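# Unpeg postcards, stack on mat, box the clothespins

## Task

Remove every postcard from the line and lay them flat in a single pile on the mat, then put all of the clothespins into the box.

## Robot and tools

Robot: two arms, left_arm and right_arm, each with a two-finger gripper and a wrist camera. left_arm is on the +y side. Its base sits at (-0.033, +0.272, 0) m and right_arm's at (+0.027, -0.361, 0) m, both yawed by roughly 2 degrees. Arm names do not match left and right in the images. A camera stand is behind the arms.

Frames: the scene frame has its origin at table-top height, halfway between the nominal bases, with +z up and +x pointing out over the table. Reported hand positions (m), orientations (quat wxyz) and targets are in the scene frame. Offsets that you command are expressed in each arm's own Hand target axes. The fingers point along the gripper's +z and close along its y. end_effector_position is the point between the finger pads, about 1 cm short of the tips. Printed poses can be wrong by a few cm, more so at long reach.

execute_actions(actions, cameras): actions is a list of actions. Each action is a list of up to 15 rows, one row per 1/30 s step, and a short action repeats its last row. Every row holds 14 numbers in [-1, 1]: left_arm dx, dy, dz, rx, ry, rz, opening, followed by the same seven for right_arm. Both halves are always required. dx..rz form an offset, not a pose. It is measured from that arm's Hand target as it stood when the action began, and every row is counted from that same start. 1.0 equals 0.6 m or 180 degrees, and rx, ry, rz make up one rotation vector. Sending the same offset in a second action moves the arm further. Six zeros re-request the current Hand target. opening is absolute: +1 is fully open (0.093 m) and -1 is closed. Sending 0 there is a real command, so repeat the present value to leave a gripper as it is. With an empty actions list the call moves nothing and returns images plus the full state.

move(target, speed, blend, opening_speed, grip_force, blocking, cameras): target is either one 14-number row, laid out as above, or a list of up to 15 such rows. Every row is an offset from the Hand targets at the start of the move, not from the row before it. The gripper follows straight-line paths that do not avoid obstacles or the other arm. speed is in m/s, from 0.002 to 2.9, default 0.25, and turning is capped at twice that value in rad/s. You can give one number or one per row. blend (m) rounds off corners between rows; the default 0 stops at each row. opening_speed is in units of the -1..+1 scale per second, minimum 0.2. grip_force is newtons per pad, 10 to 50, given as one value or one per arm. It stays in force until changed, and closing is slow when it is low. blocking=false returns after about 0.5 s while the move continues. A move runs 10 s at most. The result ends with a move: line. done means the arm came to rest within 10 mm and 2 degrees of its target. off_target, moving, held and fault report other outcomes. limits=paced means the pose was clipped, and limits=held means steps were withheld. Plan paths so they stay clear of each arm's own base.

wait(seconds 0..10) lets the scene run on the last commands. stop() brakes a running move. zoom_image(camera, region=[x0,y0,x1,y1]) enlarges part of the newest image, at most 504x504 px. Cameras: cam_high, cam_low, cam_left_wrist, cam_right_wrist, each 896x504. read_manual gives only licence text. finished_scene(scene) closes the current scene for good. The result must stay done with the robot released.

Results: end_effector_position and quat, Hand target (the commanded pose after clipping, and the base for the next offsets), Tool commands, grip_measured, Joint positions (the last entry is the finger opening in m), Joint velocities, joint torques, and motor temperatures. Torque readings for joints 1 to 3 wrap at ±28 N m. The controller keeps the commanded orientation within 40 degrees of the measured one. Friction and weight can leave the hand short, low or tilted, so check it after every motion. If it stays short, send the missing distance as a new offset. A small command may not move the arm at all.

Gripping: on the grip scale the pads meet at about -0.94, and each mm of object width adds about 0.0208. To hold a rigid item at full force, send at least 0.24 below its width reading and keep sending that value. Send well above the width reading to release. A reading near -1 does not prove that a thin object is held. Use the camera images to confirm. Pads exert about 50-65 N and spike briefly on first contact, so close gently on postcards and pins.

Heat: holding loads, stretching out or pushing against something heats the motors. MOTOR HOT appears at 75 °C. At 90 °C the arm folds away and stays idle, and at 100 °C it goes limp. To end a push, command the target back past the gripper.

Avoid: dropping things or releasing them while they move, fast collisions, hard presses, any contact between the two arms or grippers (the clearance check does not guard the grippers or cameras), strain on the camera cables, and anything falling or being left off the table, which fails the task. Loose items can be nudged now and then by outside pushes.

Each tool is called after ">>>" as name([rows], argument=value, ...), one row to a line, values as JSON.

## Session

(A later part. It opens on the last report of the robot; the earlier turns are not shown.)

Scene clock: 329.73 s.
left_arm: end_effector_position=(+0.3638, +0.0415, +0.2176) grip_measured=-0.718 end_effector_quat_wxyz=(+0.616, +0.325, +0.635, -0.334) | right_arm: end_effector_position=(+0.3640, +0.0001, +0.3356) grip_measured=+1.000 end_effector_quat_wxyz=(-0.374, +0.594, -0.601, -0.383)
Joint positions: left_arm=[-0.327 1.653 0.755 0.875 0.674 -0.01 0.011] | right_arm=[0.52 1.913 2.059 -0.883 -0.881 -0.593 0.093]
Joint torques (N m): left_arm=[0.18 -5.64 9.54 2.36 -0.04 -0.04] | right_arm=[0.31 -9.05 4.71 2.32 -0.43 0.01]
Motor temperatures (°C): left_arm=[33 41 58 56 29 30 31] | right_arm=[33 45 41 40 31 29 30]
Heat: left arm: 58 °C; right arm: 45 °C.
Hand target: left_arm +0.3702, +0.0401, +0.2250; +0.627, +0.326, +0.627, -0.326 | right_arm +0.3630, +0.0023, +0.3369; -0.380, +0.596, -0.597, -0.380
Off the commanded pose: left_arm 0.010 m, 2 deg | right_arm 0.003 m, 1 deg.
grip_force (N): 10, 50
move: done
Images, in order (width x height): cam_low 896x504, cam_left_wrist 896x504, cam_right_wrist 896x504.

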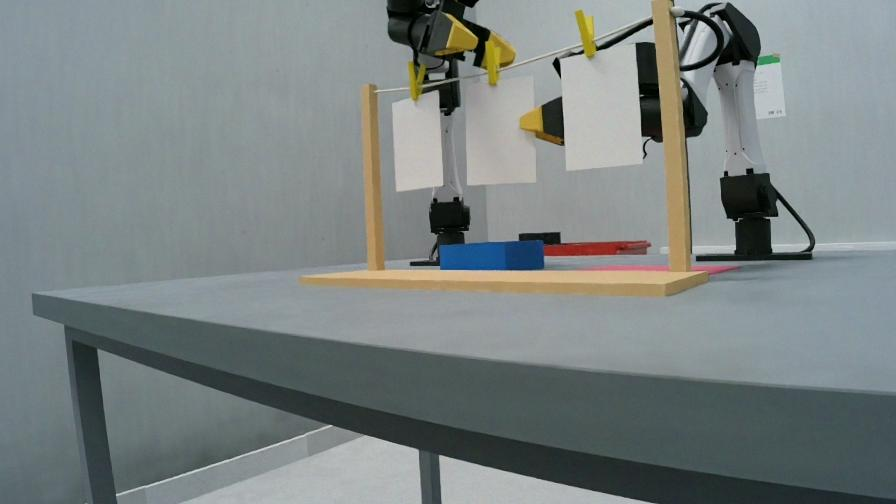

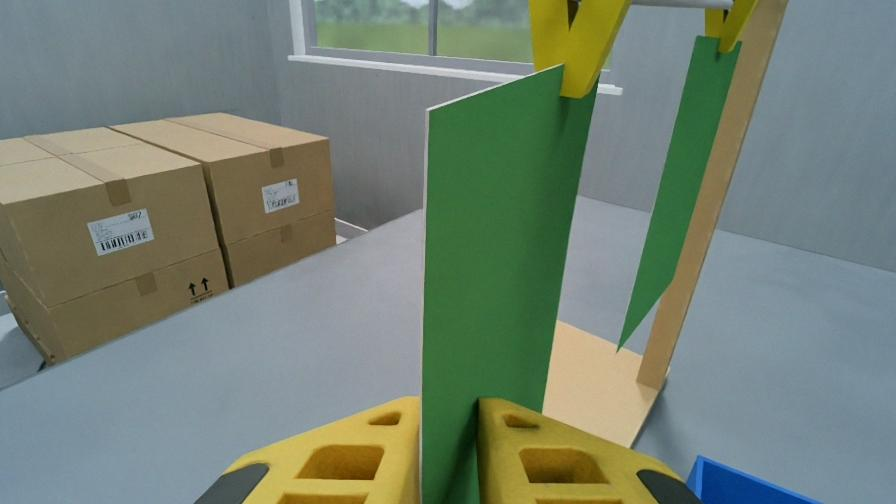

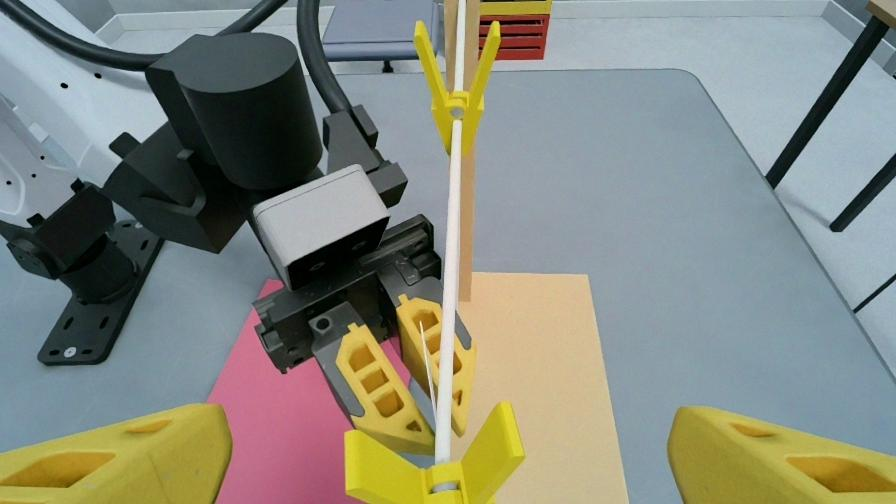

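>>> move(target=[0,0,0,0,0,0,-1,0,0,0,0,0,0,1], cameras=["cam_left_wrist","cam_right_wrist","cam_low"], opening_speed=0.3)

Scene clock: 342.23 s.
left_arm: end_effector_position=(+0.3644, +0.0413, +0.2216) grip_measured=-0.940 end_effector_quat_wxyz=(+0.621, +0.326, +0.630, -0.333) | right_arm: end_effector_position=(+0.3640, +0.0001, +0.3356) grip_measured=+1.000 end_effector_quat_wxyz=(-0.374, +0.594, -0.601, -0.383)
Joint positions: left_arm=[-0.327 1.653 0.759 0.886 0.674 -0.01 0] | right_arm=[0.52 1.913 2.059 -0.883 -0.881 -0.593 0.093]
Joint torques (N m): left_arm=[0.06 -5.52 9.47 2.25 0.02 0.11] | right_arm=[0.32 -9.06 4.71 2.32 -0.43 0.01]
Motor temperatures (°C): left_arm=[33 41 59 56 29 30 31] | right_arm=[32 45 41 40 31 29 30]
Heat: left arm: 59 °C; right arm: 45 °C.
Hand target: left_arm +0.3702, +0.0401, +0.2250; +0.627, +0.326, +0.627, -0.326 | right_arm +0.3629, +0.0023, +0.3369; -0.380, +0.596, -0.597, -0.380
Off the commanded pose: left_arm 0.007 m, 1 deg | right_arm 0.003 m, 1 deg.
grip_force (N): 10, 50
move: done
Images, in order (width x height): cam_low 896x504, cam_left_wrist 896x504, cam_right_wrist 896x504.

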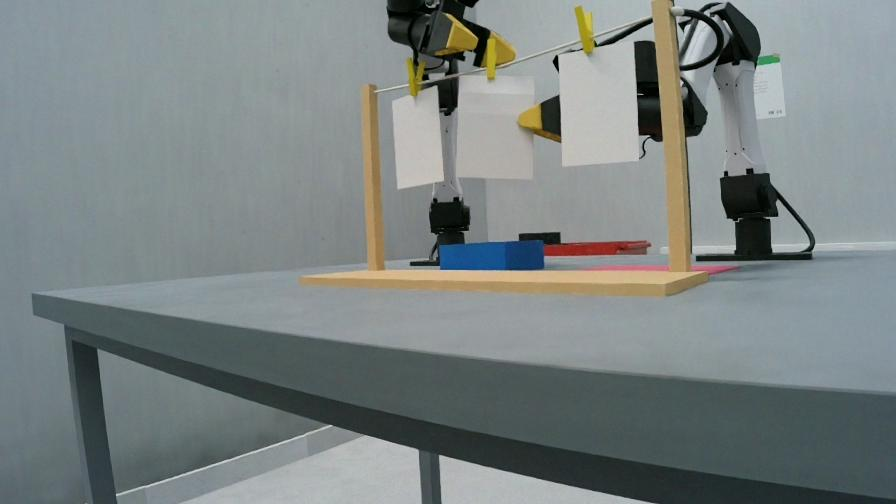

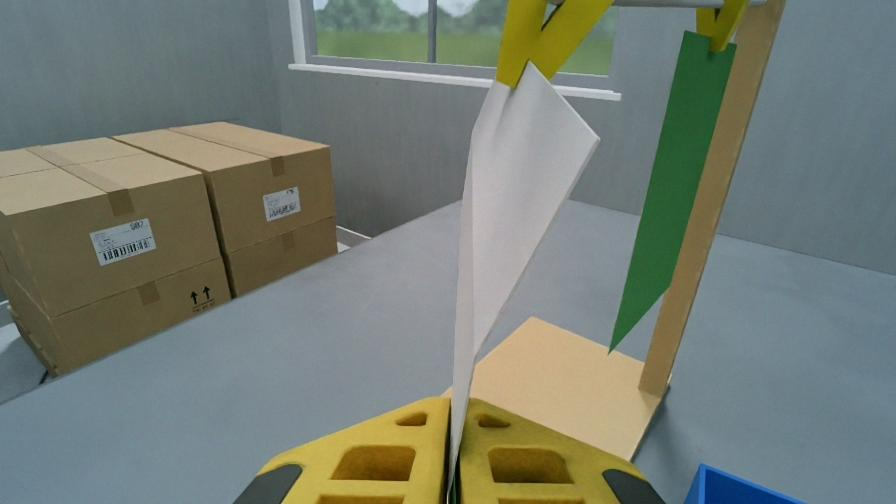

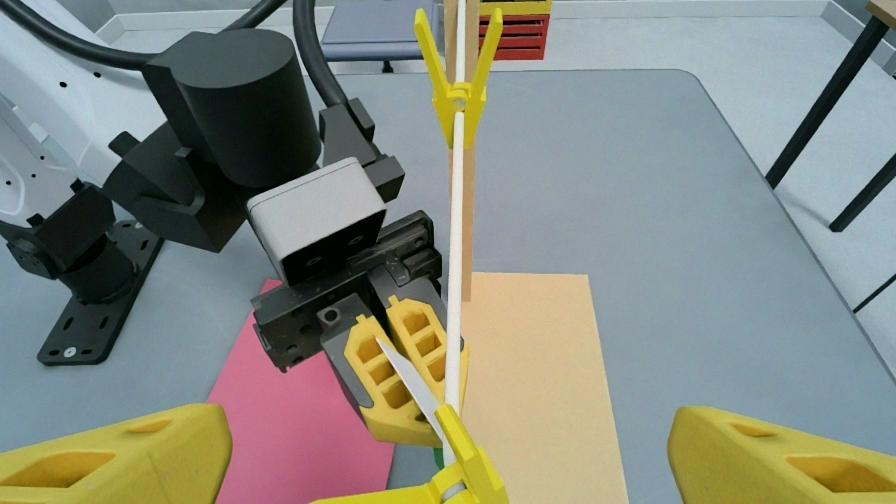

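>>> move(target=[0.005,0,0.0083,0.1278,0,0,-1,0,0,0,0,0,0,1], cameras=["cam_left_wrist","cam_right_wrist","cam_low"], speed=0.08)

Scene clock: 382.67 s.
left_arm: end_effector_position=(+0.3672, +0.0350, +0.2216) grip_measured=-0.952 end_effector_quat_wxyz=(+0.549, +0.443, +0.550, -0.447) | right_arm: end_effector_position=(+0.3640, +0.0001, +0.3356) grip_measured=+1.000 end_effector_quat_wxyz=(-0.374, +0.594, -0.601, -0.383)
Joint positions: left_arm=[-0.227 1.851 0.993 0.864 1.167 -0.01 0] | right_arm=[0.52 1.913 2.059 -0.883 -0.881 -0.593 0.093]
Joint torques (N m): left_arm=[0.92 -6.5 9.17 1.76 0.2 0.02] | right_arm=[0.31 -9.05 4.72 2.32 -0.42 0.01]
Motor temperatures (°C): left_arm=[32 41 56 58 29 30 31] | right_arm=[32 46 40 42 31 29 30]
Heat: left arm: 58 °C; right arm: 46 °C.
Hand target: left_arm +0.3731, +0.0360, +0.2221; +0.550, +0.445, +0.550, -0.444 | right_arm +0.3629, +0.0023, +0.3369; -0.380, +0.596, -0.597, -0.380
Off the commanded pose: left_arm 0.006 m, 0 deg | right_arm 0.003 m, 1 deg.
grip_force (N): 10, 50
move: done
Images, in order (width x height): cam_low 896x504, cam_left_wrist 896x504, cam_right_wrist 896x504.

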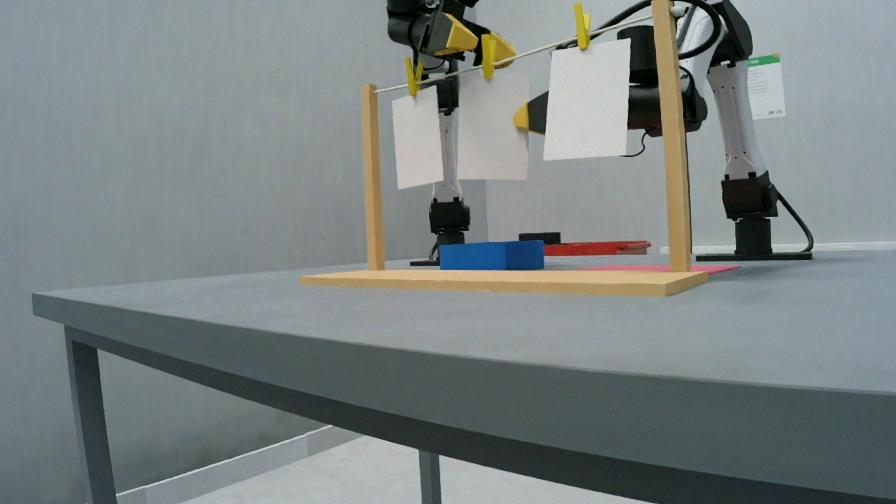

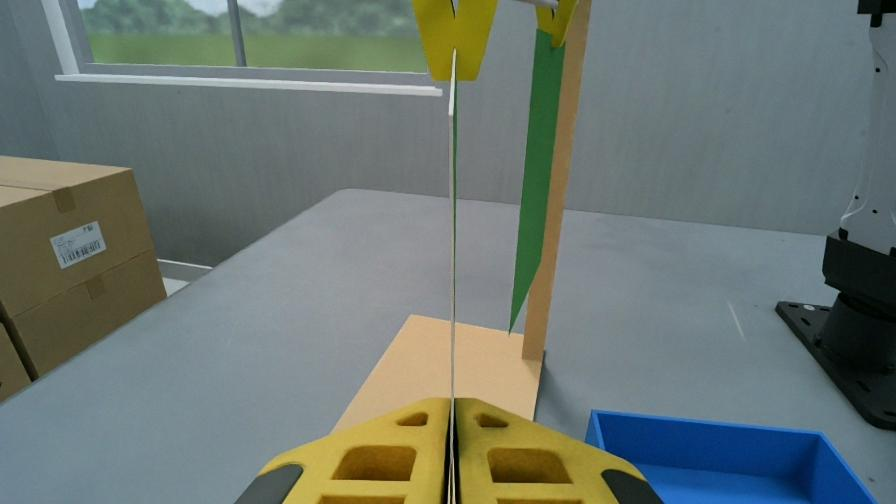

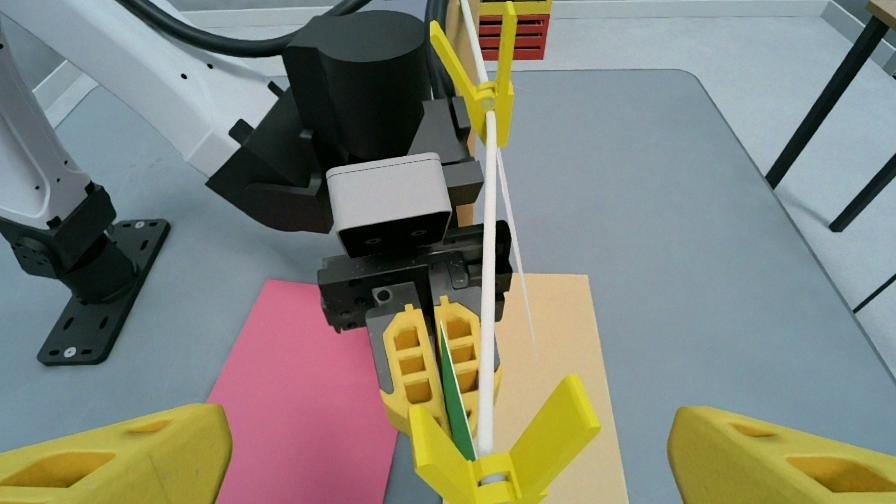

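>>> move([
  [0,0,0,0,0,0,-1,-0.0053,-0.0183,0.0113,-0.0403,0,-0.0188,1],
  [0,0,0,0,0,0,-1,-0.0053,-0.0183,0.0113,-0.0403,0,-0.0188,-0.35],
], cameras=["cam_left_wrist","cam_right_wrist","cam_low"], speed=0.08, opening_speed=0.5, grip_force=[10, 30])

Scene clock: 406.13 s.
left_arm: end_effector_position=(+0.3671, +0.0350, +0.2203) grip_measured=-0.952 end_effector_quat_wxyz=(+0.546, +0.442, +0.553, -0.449) | right_arm: end_effector_position=(+0.3722, +0.0098, +0.3305) grip_measured=-0.346 end_effector_quat_wxyz=(-0.343, +0.633, -0.566, -0.402)
Joint positions: left_arm=[-0.227 1.851 0.993 0.855 1.167 -0.01 0] | right_arm=[0.511 2.137 2.419 -1.171 -0.966 -0.769 0.029]
Joint torques (N m): left_arm=[0.91 -6.87 9.81 1.8 0.16 0.11] | right_arm=[-0.9 -8.75 7.42 1.79 -0.84 -0.16]
Motor temperatures (°C): left_arm=[32 43 56 56 29 30 31] | right_arm=[32 47 40 42 31 29 30]
Heat: left arm: 56 °C; right arm: 47 °C.
Hand target: left_arm +0.3730, +0.0360, +0.2221; +0.550, +0.445, +0.550, -0.445 | right_arm +0.3740, +0.0097, +0.3369; -0.353, +0.636, -0.554, -0.405
Off the commanded pose: left_arm 0.006 m, 1 deg | right_arm 0.007 m, 2 deg.
grip_force (N): 10, 30
move: done
Images, in order (width x height): cam_low 896x504, cam_left_wrist 896x504, cam_right_wrist 896x504.

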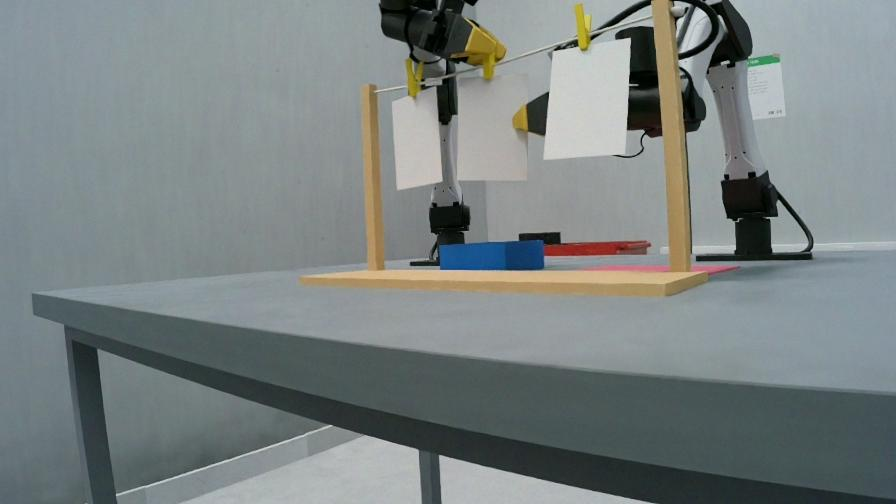

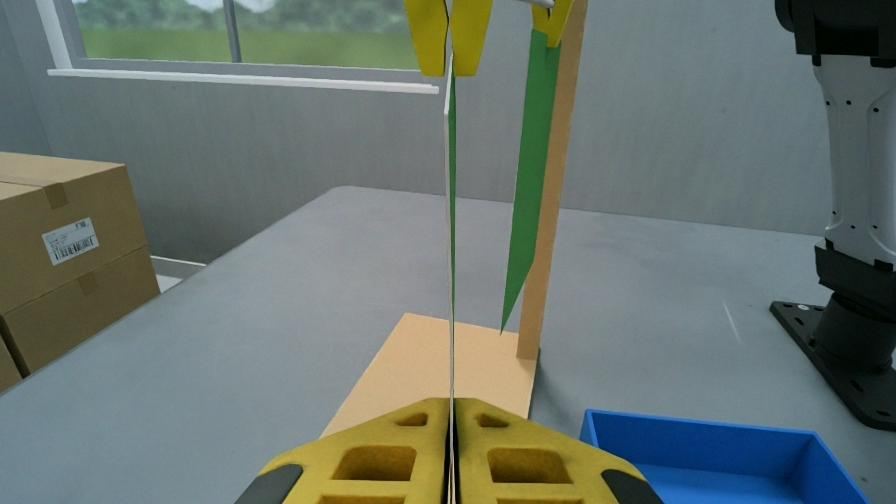

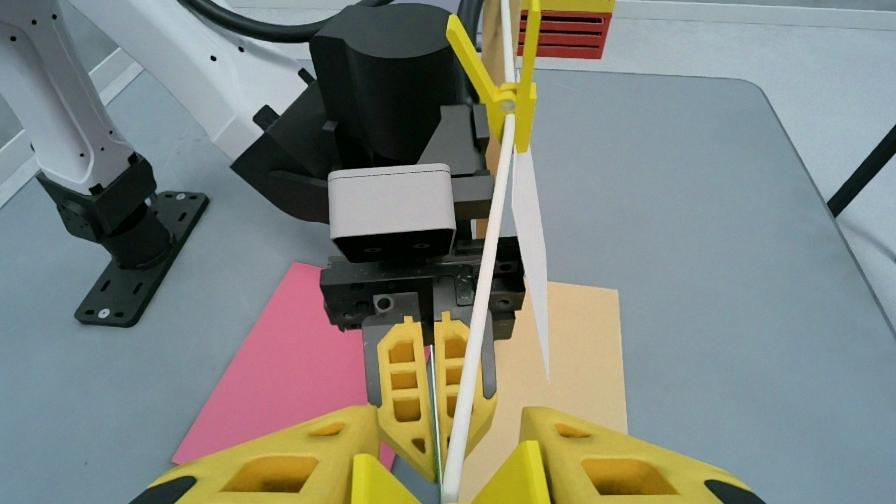

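>>> move(target=[0,0,0,0,0,0,-1,0,0,0,0,0,0,-0.65], cameras=["cam_left_wrist","cam_right_wrist","cam_low"], opening_speed=0.3, grip_force=[25, 40])

Scene clock: 414.10 s.
left_arm: end_effector_position=(+0.3671, +0.0350, +0.2202) grip_measured=-0.979 end_effector_quat_wxyz=(+0.545, +0.442, +0.553, -0.449) | right_arm: end_effector_position=(+0.3722, +0.0098, +0.3305) grip_measured=-0.643 end_effector_quat_wxyz=(-0.343, +0.633, -0.566, -0.402)
Joint positions: left_arm=[-0.227 1.851 0.993 0.854 1.167 -0.01 0] | right_arm=[0.511 2.137 2.419 -1.171 -0.966 -0.769 0.014]
Joint torques (N m): left_arm=[0.88 -6.87 9.54 1.91 0.18 0.08] | right_arm=[-0.91 -8.75 7.43 1.79 -0.84 -0.16]
Motor temperatures (°C): left_arm=[32 44 57 54 29 30 31] | right_arm=[32 47 40 41 31 29 30]
Heat: left arm: 57 °C; right arm: 47 °C.
Hand target: left_arm +0.3730, +0.0360, +0.2221; +0.550, +0.445, +0.550, -0.445 | right_arm +0.3740, +0.0097, +0.3369; -0.353, +0.636, -0.554, -0.405
Off the commanded pose: left_arm 0.006 m, 1 deg | right_arm 0.007 m, 2 deg.
grip_force (N): 25, 40
move: done
Images, in order (width x height): cam_low 896x504, cam_left_wrist 896x504, cam_right_wrist 896x504.

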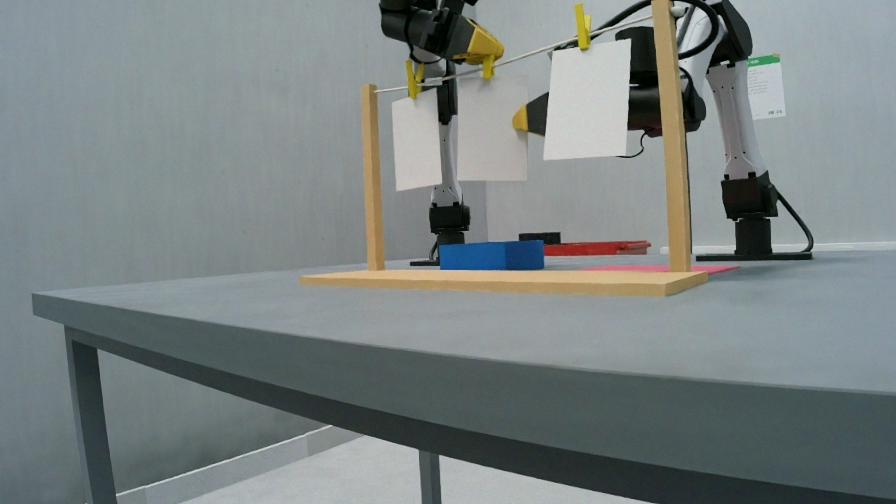

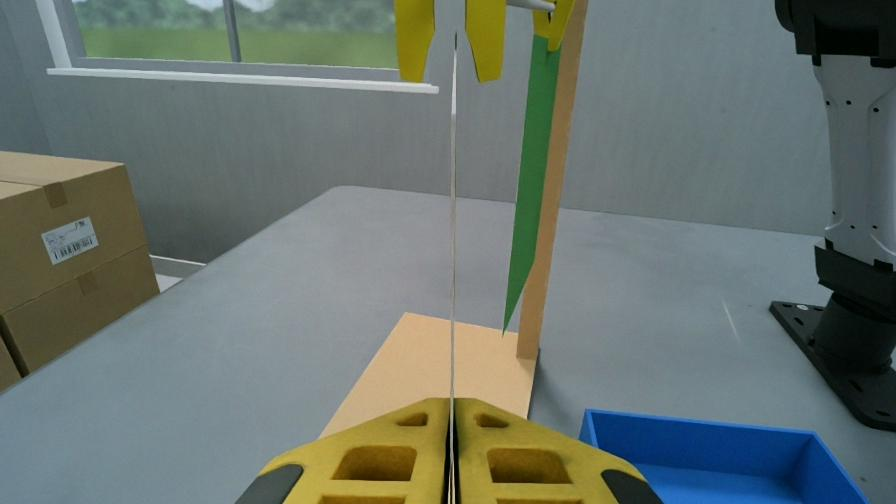

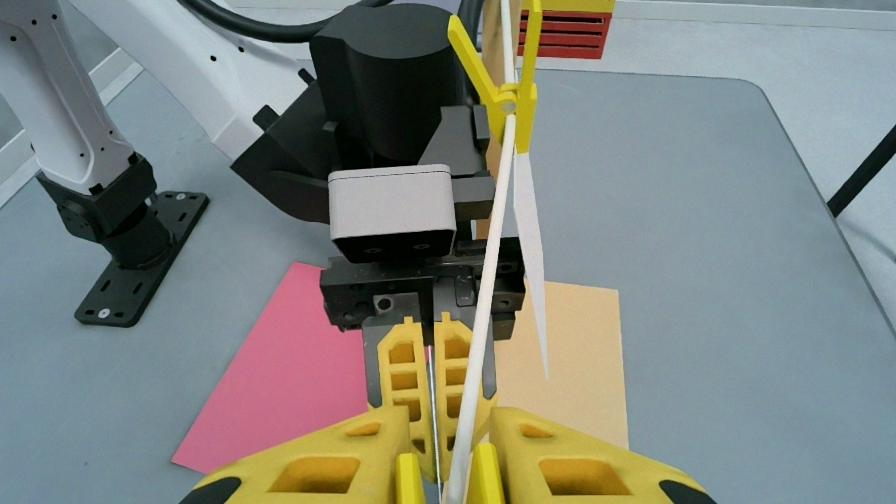

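>>> move([
  [0.0583,0,0,0,0,0,-1,0,0,0,0,0,0,-0.7],
  [0.0583,0,0,0,0,0,-1,0.0,0,0,0,0,0,-0.7],
], cameras=["cam_left_wrist","cam_right_wrist","cam_low"], speed=0.1, opening_speed=0.3)

Scene clock: 437.73 s.
left_arm: end_effector_position=(+0.3728, +0.0339, +0.1939) grip_measured=-0.979 end_effector_quat_wxyz=(+0.550, +0.444, +0.549, -0.447) | right_arm: end_effector_position=(+0.3721, +0.0098, +0.3305) grip_measured=-0.697 end_effector_quat_wxyz=(-0.343, +0.633, -0.566, -0.402)
Joint positions: left_arm=[-0.227 1.94 0.977 0.971 1.167 -0.009 0] | right_arm=[0.511 2.137 2.419 -1.171 -0.967 -0.769 0.012]
Joint velocities: left_arm=[within noise] | right_arm=[-0.017 -0.012 -0.007 -0.051 0.007 -0.022 0.005]
Joint torques (N m): left_arm=[0.64 -7.25 5.89 2.04 0.12 0.12] | right_arm=[-0.91 -8.73 7.43 1.79 -0.84 -0.16]
Motor temperatures (°C): left_arm=[32 45 57 53 29 30 31] | right_arm=[32 47 41 41 31 29 30]
Heat: left arm: 57 °C; right arm: 47 °C.
Hand target: left_arm +0.3731, +0.0360, +0.1870; +0.550, +0.445, +0.550, -0.445 | right_arm +0.3740, +0.0097, +0.3370; -0.353, +0.636, -0.554, -0.405
Off the commanded pose: left_arm 0.007 m, 0 deg | right_arm 0.007 m, 2 deg.
grip_force (N): 25, 40
move: done
Images, in order (width x height): cam_low 896x504, cam_left_wrist 896x504, cam_right_wrist 896x504.

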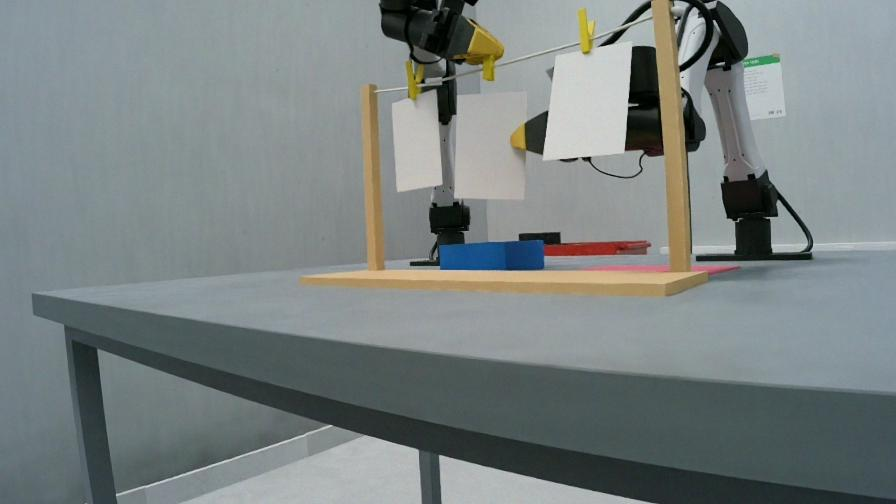

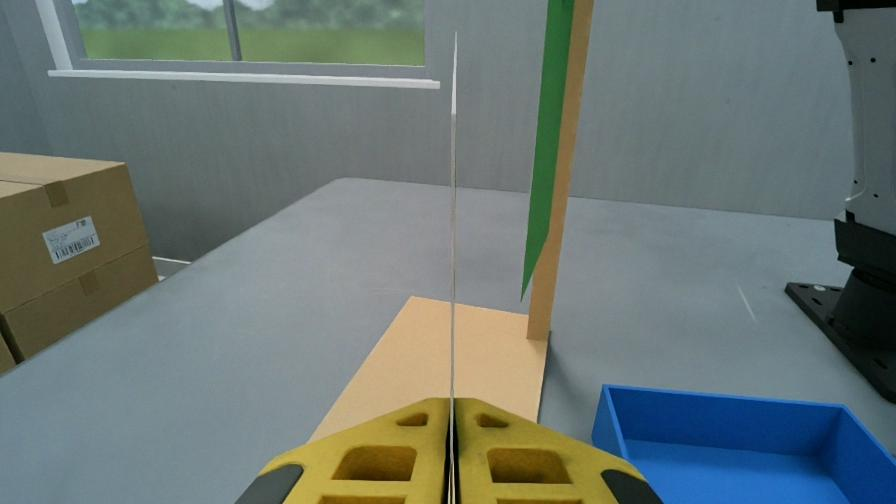

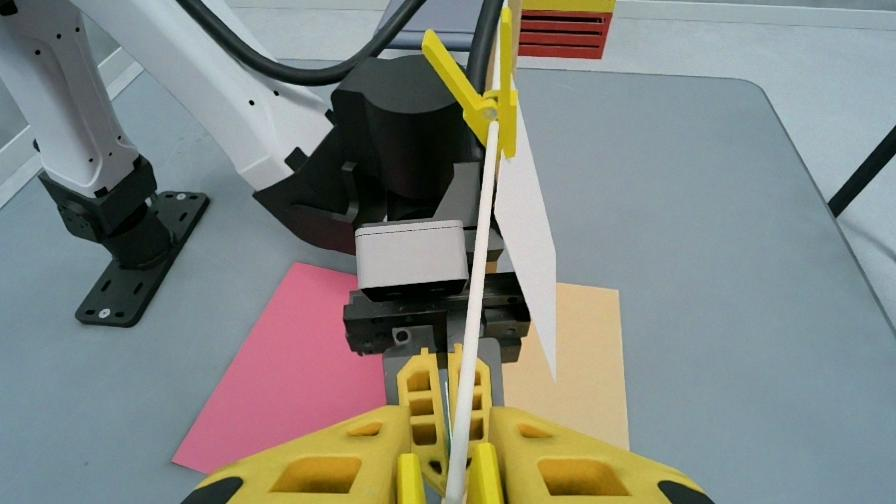

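>>> move([
  [0,0,0,0,0,0,-1,-0.0273,0.0035,-0.0402,0.0205,-0.0278,0.0075,-0.7],
  [0,-0.196,-0.042,0,0,0,-1,-0.0297,0.0187,-0.0945,0.0411,-0.0555,0.015,-0.7],
], cameras=["cam_left_wrist","cam_right_wrist","cam_low","cam_high"], speed=0.1)

Scene clock: 489.30 s.
left_arm: end_effector_position=(+0.2545, +0.0359, +0.1819) grip_measured=-0.979 end_effector_quat_wxyz=(+0.538, +0.441, +0.557, -0.453) | right_arm: end_effector_position=(+0.3750, -0.0313, +0.3634) grip_measured=-0.697 end_effector_quat_wxyz=(-0.414, +0.558, -0.577, -0.429)
Joint positions: left_arm=[-0.305 1.594 0.489 1.082 1.096 -0.009 0] | right_arm=[0.417 1.832 1.937 -0.709 -1.038 -0.501 0.012]
Joint torques (N m): left_arm=[-0.14 -6.53 5.34 2.17 0.01 0.1] | right_arm=[-0.85 -10.3 4.85 2.4 -0.74 -0.01]
Motor temperatures (°C): left_arm=[32 45 51 53 29 29 31] | right_arm=[32 48 41 40 32 29 30]
Heat: left arm: 53 °C; right arm: 48 °C.
Hand target: left_arm +0.2528, +0.0360, +0.1871; +0.550, +0.445, +0.550, -0.445 | right_arm +0.3688, -0.0352, +0.3771; -0.430, +0.562, -0.560, -0.431
Off the commanded pose: left_arm 0.005 m, 2 deg | right_arm 0.015 m, 3 deg.
grip_force (N): 25, 40
move: off_target (right_arm)

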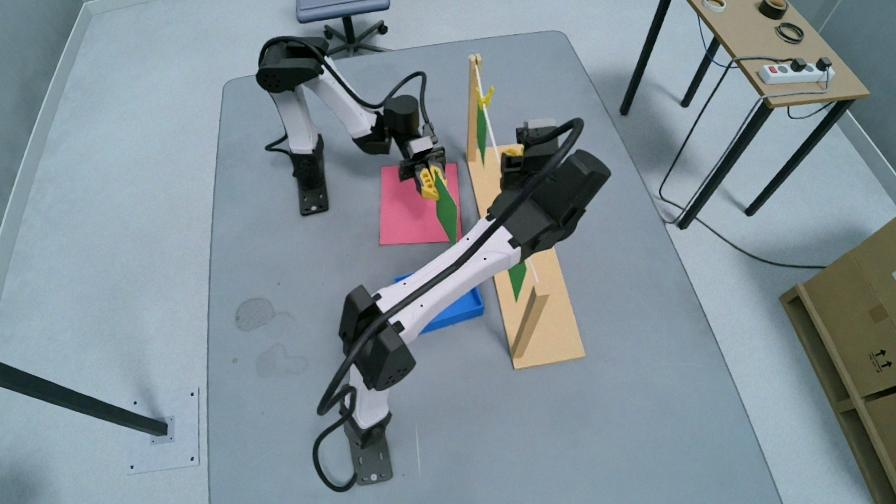

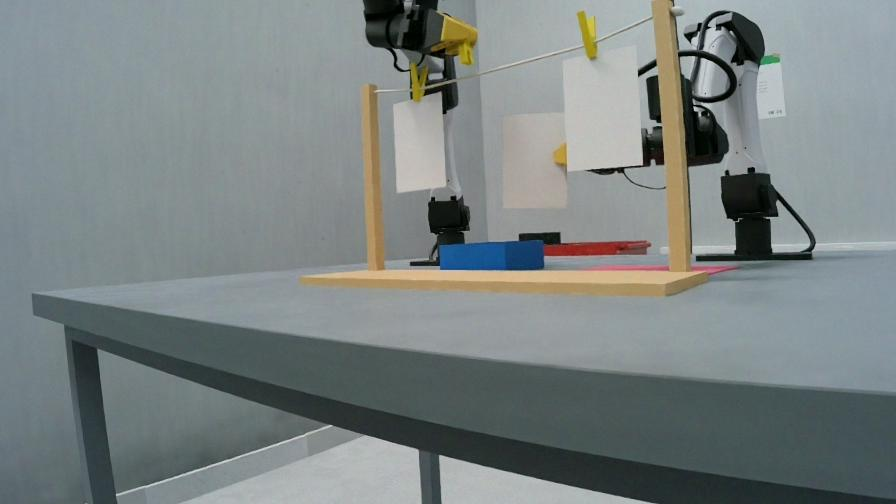

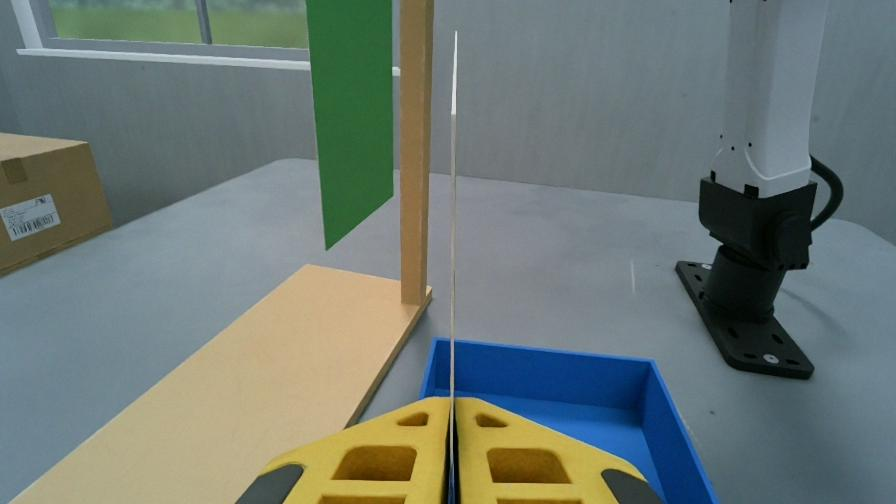

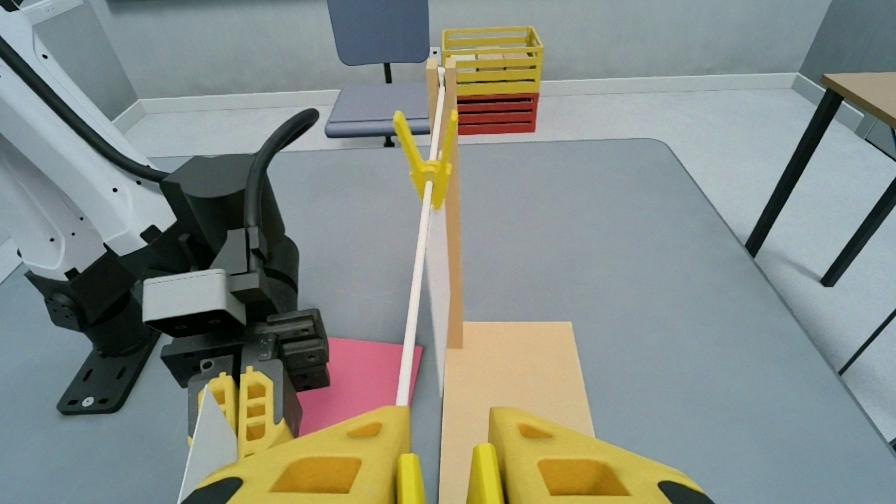

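>>> zoom_image(camera="cam_low", region=[340, 0, 600, 220])

>>> zoom_image(camera="cam_right_wrist", region=[140, 300, 600, 504])

Scaled by 1.938.

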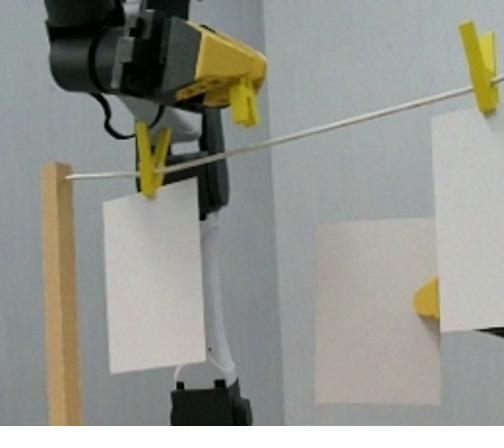

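Scaled by 1.096.

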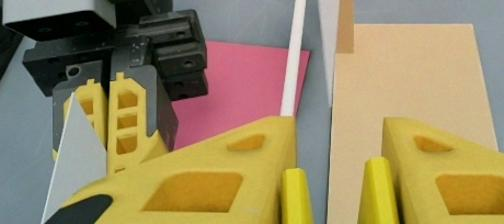

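>>> move([
  [0,-0.0583,-0.0467,0,0,0,-1,-0.0483,0,-0.013,0,0,0,-0.7],
  [0.0833,0.0077,-0.244,-0.0346,0.1381,-0.4808,-1,-0.0375,0.0667,-0.0533,0,0,0,-0.7],
], cameras=["all"], speed=0.15, blend=[0.02, 0])

Scene clock: 554.93 s.
left_arm: end_effector_position=(+0.2233, +0.1776, +0.1367) grip_measured=-0.979 end_effector_quat_wxyz=(-0.005, -0.008, +0.817, -0.576) | right_arm: end_effector_position=(+0.3355, -0.0561, +0.3974) grip_measured=-0.697 end_effector_quat_wxyz=(-0.417, +0.555, -0.577, -0.431)
Joint positions: left_arm=[0.214 1.807 1.09 -1.45 1.153 0.622 0] | right_arm=[0.402 1.693 1.911 -0.822 -1.051 -0.504 0.012]
Joint torques (N m): left_arm=[0.75 -5.23 7.53 -0.69 0.55 0.25] | right_arm=[-0.96 -8.69 4.62 2.28 -0.73 -0.17]
Heat: left arm: 51 °C; right arm: 52 °C.
Hand target: left_arm +0.2267, +0.1802, +0.1370; +0.000, +0.000, +0.819, -0.574 | right_arm +0.3289, -0.0604, +0.4072; -0.430, +0.562, -0.561, -0.431
Off the commanded pose: left_arm 0.004 m, 1 deg | right_arm 0.013 m, 3 deg.
grip_force (N): 25, 40
move: off_target (right_arm)

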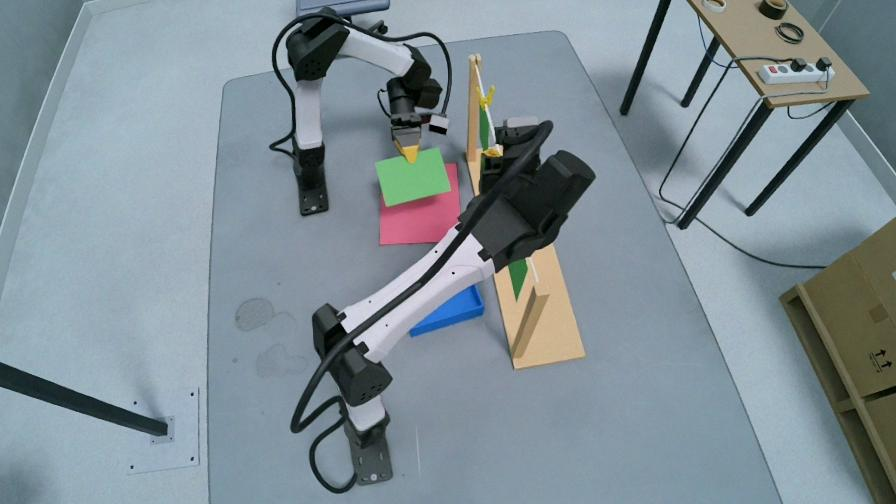

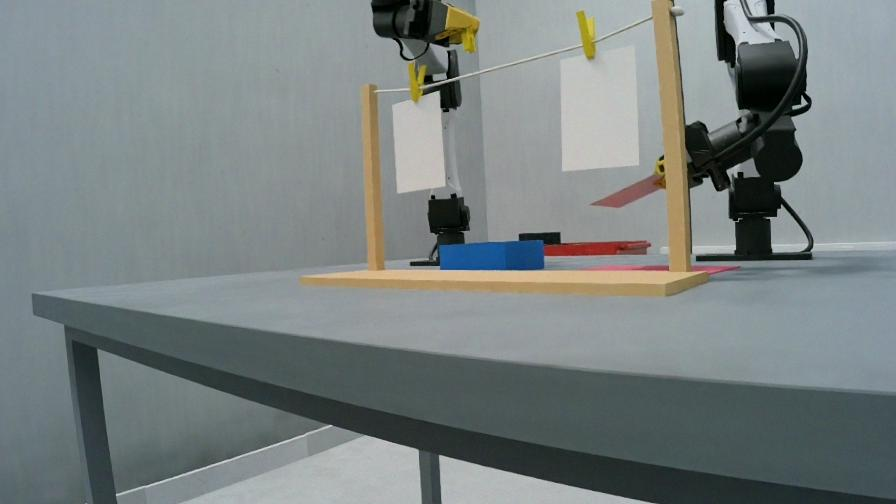

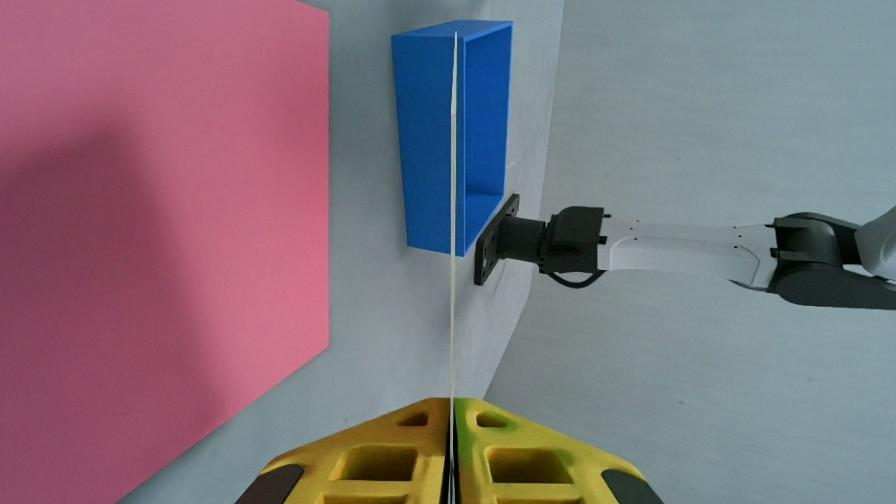

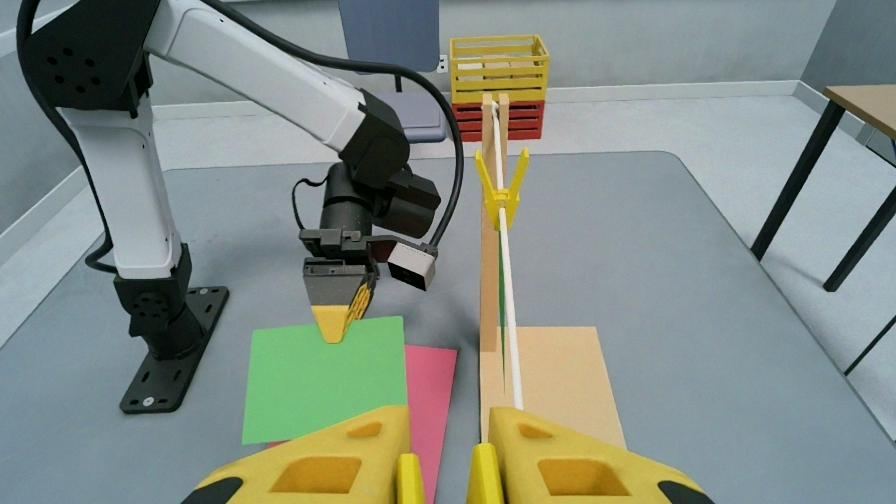

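>>> move(target=[-0.0112,0.1193,0.0462,0,0.0418,0.0152,-1,0.2497,0.1567,0.015,0,0.1389,0,-0.7], cameras=["all"], speed=0.15)

Scene clock: 582.60 s.
left_arm: end_effector_position=(+0.2297, +0.1785, +0.0633) grip_measured=-0.979 end_effector_quat_wxyz=(-0.048, +0.040, +0.815, -0.576) | right_arm: end_effector_position=(+0.2376, -0.0901, +0.2575) grip_measured=-0.700 end_effector_quat_wxyz=(-0.290, +0.636, -0.648, -0.303)
Joint positions: left_arm=[0.19 2.109 1.138 -1.379 1.086 0.806 0] | right_arm=[0.558 1.38 1.364 -0.985 -0.692 -0.75 0.012]
Joint velocities: left_arm=[within noise] | right_arm=[0.007 0.007 0.002 -0.037 0.051 0.007 -0.007]
Joint torques (N m): left_arm=[0.01 -6.64 5.78 -0.9 0.45 0.27] | right_arm=[0.24 -5.82 4.82 1.88 -0.48 -0.1]
Motor temperatures (°C): left_arm=[32 43 48 47 29 29 31] | right_arm=[32 49 38 41 31 29 30]
Heat: left arm: 48 °C; right arm: 49 °C.
Hand target: left_arm +0.2334, +0.1786, +0.0603; -0.040, +0.057, +0.817, -0.572 | right_arm +0.2349, -0.0906, +0.2601; -0.298, +0.642, -0.640, -0.299
Off the commanded pose: left_arm 0.005 m, 2 deg | right_arm 0.004 m, 2 deg.
grip_force (N): 25, 40
move: done

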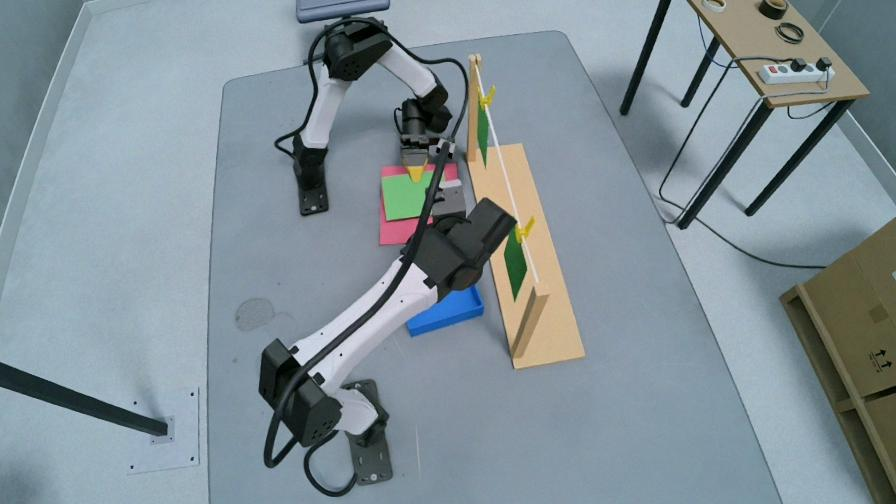

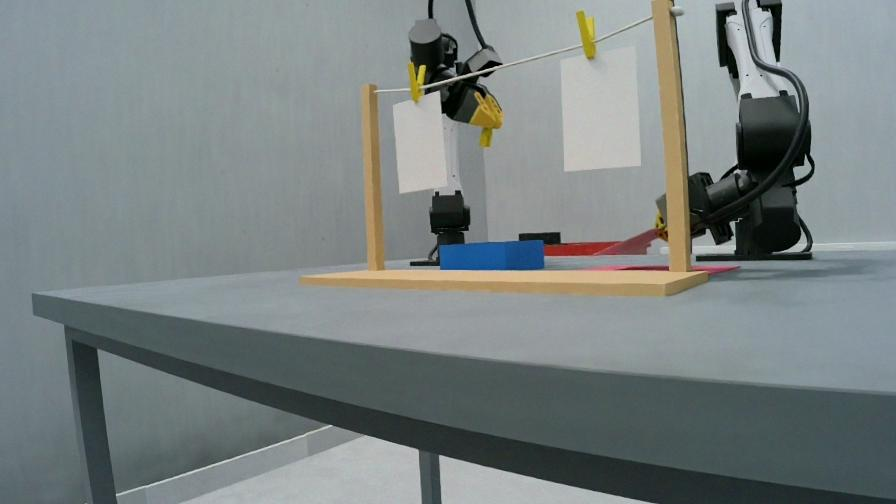

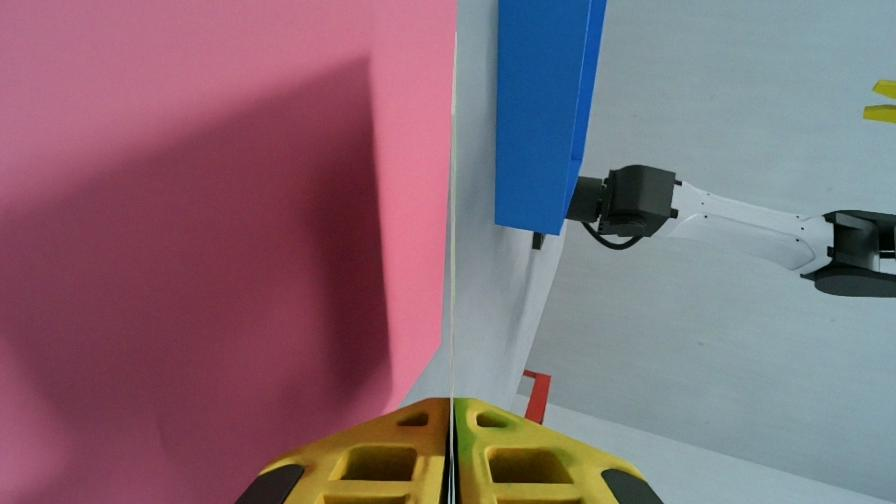

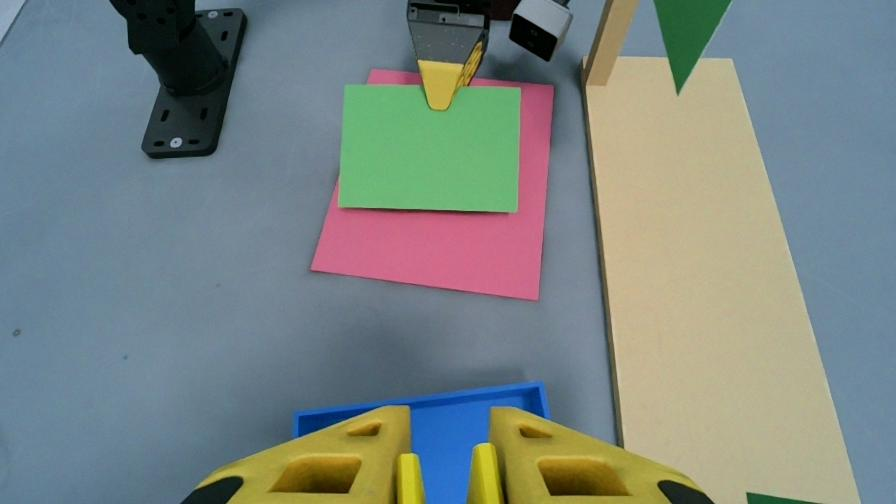

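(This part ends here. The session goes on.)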